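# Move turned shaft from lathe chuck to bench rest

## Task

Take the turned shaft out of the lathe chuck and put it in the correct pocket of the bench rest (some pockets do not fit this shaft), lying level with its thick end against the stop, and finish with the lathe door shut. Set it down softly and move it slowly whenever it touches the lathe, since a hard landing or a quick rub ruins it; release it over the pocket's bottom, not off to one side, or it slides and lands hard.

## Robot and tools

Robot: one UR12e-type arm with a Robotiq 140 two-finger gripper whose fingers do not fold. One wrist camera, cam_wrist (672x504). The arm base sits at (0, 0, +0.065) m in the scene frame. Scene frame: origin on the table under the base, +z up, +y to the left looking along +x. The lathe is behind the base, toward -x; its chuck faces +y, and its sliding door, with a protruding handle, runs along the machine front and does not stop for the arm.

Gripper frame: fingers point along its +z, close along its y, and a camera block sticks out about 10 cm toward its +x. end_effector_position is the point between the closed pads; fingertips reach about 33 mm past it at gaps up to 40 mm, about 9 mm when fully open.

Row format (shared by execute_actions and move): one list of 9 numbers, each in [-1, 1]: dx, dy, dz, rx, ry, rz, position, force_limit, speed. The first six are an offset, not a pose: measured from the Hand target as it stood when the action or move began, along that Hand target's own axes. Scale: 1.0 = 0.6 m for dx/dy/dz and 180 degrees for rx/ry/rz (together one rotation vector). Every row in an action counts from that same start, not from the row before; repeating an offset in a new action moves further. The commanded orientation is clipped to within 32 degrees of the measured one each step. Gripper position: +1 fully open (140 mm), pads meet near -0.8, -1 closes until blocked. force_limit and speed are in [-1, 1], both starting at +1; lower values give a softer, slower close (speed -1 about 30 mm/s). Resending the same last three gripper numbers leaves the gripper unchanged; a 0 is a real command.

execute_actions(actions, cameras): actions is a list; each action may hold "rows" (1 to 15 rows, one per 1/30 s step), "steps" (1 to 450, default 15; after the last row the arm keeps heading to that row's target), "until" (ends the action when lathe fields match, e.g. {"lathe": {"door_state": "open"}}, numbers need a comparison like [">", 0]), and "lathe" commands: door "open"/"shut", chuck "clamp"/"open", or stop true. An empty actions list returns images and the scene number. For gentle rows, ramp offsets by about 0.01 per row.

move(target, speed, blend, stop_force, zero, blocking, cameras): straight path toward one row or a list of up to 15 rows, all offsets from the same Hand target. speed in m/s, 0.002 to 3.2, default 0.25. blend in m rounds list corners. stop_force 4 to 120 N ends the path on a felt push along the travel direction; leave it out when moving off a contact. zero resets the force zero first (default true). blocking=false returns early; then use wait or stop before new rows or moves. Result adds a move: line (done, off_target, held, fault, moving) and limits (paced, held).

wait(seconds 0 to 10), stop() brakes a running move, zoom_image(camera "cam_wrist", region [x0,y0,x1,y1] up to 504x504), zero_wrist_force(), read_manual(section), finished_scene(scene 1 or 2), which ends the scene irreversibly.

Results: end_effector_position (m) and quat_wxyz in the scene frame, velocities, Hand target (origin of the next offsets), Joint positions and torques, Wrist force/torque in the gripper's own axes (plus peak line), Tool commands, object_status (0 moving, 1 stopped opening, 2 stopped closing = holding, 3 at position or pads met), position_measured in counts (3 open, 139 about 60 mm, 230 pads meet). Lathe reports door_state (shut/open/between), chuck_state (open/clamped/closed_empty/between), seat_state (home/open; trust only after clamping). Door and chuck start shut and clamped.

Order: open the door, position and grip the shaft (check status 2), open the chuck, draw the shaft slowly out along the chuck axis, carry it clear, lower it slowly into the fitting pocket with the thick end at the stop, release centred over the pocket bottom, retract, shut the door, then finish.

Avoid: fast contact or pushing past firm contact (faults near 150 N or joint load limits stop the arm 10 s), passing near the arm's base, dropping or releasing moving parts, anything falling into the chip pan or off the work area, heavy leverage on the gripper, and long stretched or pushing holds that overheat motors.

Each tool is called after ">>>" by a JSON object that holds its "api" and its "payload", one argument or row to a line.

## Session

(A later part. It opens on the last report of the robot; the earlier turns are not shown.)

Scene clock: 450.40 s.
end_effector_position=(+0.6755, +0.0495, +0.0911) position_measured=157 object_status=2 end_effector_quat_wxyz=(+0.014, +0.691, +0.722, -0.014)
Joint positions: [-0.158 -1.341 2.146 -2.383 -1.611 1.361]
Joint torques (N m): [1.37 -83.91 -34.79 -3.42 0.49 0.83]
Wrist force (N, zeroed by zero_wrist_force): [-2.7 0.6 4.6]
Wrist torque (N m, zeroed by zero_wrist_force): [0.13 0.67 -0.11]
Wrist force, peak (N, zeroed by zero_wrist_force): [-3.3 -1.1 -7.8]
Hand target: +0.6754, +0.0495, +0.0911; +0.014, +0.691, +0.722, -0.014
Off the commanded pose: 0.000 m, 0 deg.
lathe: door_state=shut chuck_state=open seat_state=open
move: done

>>> {"api": "move", "payload": {
  "target": [0,0,0.00022,0,0,0,-0.98,0.8,-1],
  "speed": 0.005
}}

Scene clock: 454.00 s.
end_effector_position=(+0.6754, +0.0495, +0.0910) position_measured=157 object_status=2 end_effector_quat_wxyz=(+0.014, +0.691, +0.722, -0.014)
Joint positions: [-0.158 -1.341 2.146 -2.384 -1.611 1.361]
Joint torques (N m): [-1.83 -40.35 -25.63 -6.89 0.95 -3.13]
Wrist force (N, zeroed by zero_wrist_force): [-1.8 1.5 2.8]
Wrist torque (N m, zeroed by zero_wrist_force): [0.16 0.64 -0.12]
Wrist force, peak (N, zeroed by zero_wrist_force): [-3.3 1.0 4.9]
Hand target: +0.6754, +0.0495, +0.0910; +0.014, +0.691, +0.722, -0.014
Off the commanded pose: 0.000 m, 0 deg.
lathe: door_state=shut chuck_state=open seat_state=open
move: done

>>> {"api": "execute_actions", "payload": {
  "actions": [
    {"rows":[[0,0,0.0001,0,0,0,0.1,0.6,-1]],"steps":75}
  ],
  "cameras": ["cam_wrist"]
}}

Scene clock: 462.90 s.
end_effector_position=(+0.6754, +0.0495, +0.0909) position_measured=117 object_status=3 end_effector_quat_wxyz=(+0.014, +0.691, +0.722, -0.014)
Joint positions: [-0.158 -1.341 2.146 -2.384 -1.611 1.361]
Joint torques (N m): [-4.16 -71.18 -23.89 -7.11 1.03 -2.73]
Wrist force (N, zeroed by zero_wrist_force): [-3.0 0.8 -1.9]
Wrist torque (N m, zeroed by zero_wrist_force): [0.22 0.53 -0.10]
Wrist force, peak (N, zeroed by zero_wrist_force): [-3.0 0.5 -4.7]
Hand target: +0.6754, +0.0495, +0.0909; +0.014, +0.691, +0.722, -0.014
Off the commanded pose: 0.000 m, 0 deg.
lathe: door_state=shut chuck_state=open seat_state=open
camera_calibration:
cam_wrist: T_world_to_cam=[[0.999288, 0.0376988, -0.00157903, -0.664561], [0.0352897, -0.918979, 0.392724, -0.0170893], [0.0133541, -0.3925, -0.919655, 0.275389], [0, 0, 0, 1]] pos_world=[0.661014, 0.117438, 0.258925]

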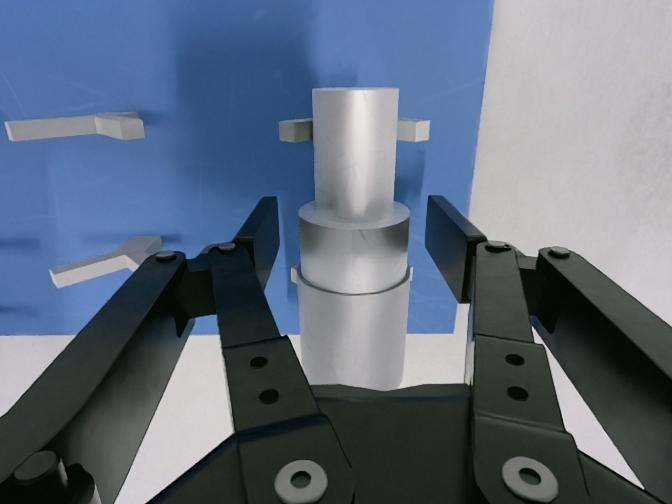

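>>> {"api": "move", "payload": {
  "target": [0,0,-0.3,0,0,0,0.1,0.6,-1],
  "speed": 0.12,
  "cameras": ["cam_wrist"]
}}

>>> {"api": "zoom_image", "payload": {
  "camera": "cam_wrist",
  "region": [200, 120, 500, 400]
}}

Scene clock: 469.13 s.
end_effector_position=(+0.6752, +0.0567, +0.2709) position_measured=117 object_status=3 end_effector_quat_wxyz=(+0.014, +0.691, +0.722, -0.014)
Joint positions: [-0.146 -1.536 1.985 -2.027 -1.611 1.372]
Joint torques (N m): [-3.63 -34.93 -36.84 -3.57 -2.59 0.85]
Wrist force (N, zeroed by zero_wrist_force): [-2.8 0.6 -1.7]
Wrist torque (N m, zeroed by zero_wrist_force): [0.19 0.50 -0.20]
Wrist force, peak (N, zeroed by zero_wrist_force): [-3.0 0.6 -4.1]
Hand target: +0.6752, +0.0567, +0.2708; +0.014, +0.691, +0.722, -0.014
Off the commanded pose: 0.000 m, 0 deg.
lathe: door_state=shut chuck_state=open seat_state=open
move: done
camera_calibration:
cam_wrist: T_world_to_cam=[[0.999292, 0.0375942, -0.00131679, -0.664355], [0.0350905, -0.918984, 0.39273, -0.0810221], [0.0135543, -0.392498, -0.919653, 0.443623], [0, 0, 0, 1]] pos_world=[0.660714, 0.124639, 0.438924]

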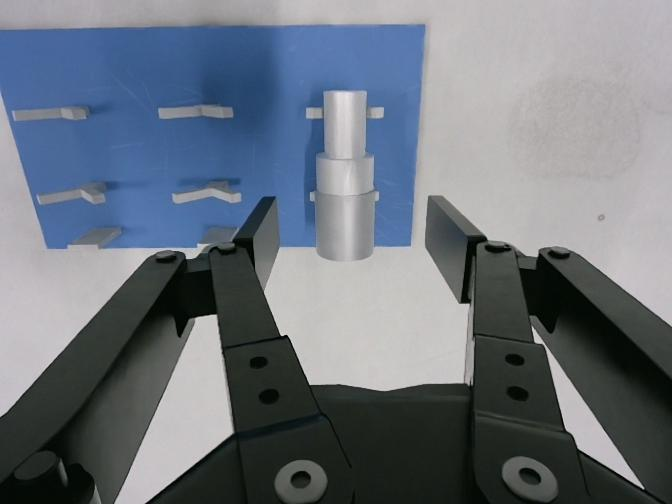

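Scaled by 1.680 from the camera's 672x504 image, which has a finer 960x720 frame.

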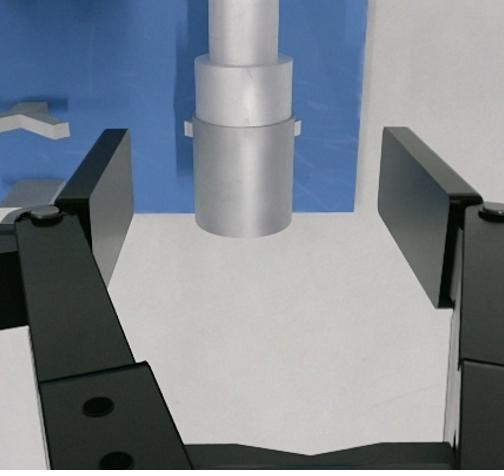

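>>> {"api": "finished_scene", "payload": {
  "scene": 2
}}

The scene is finished: the task was done.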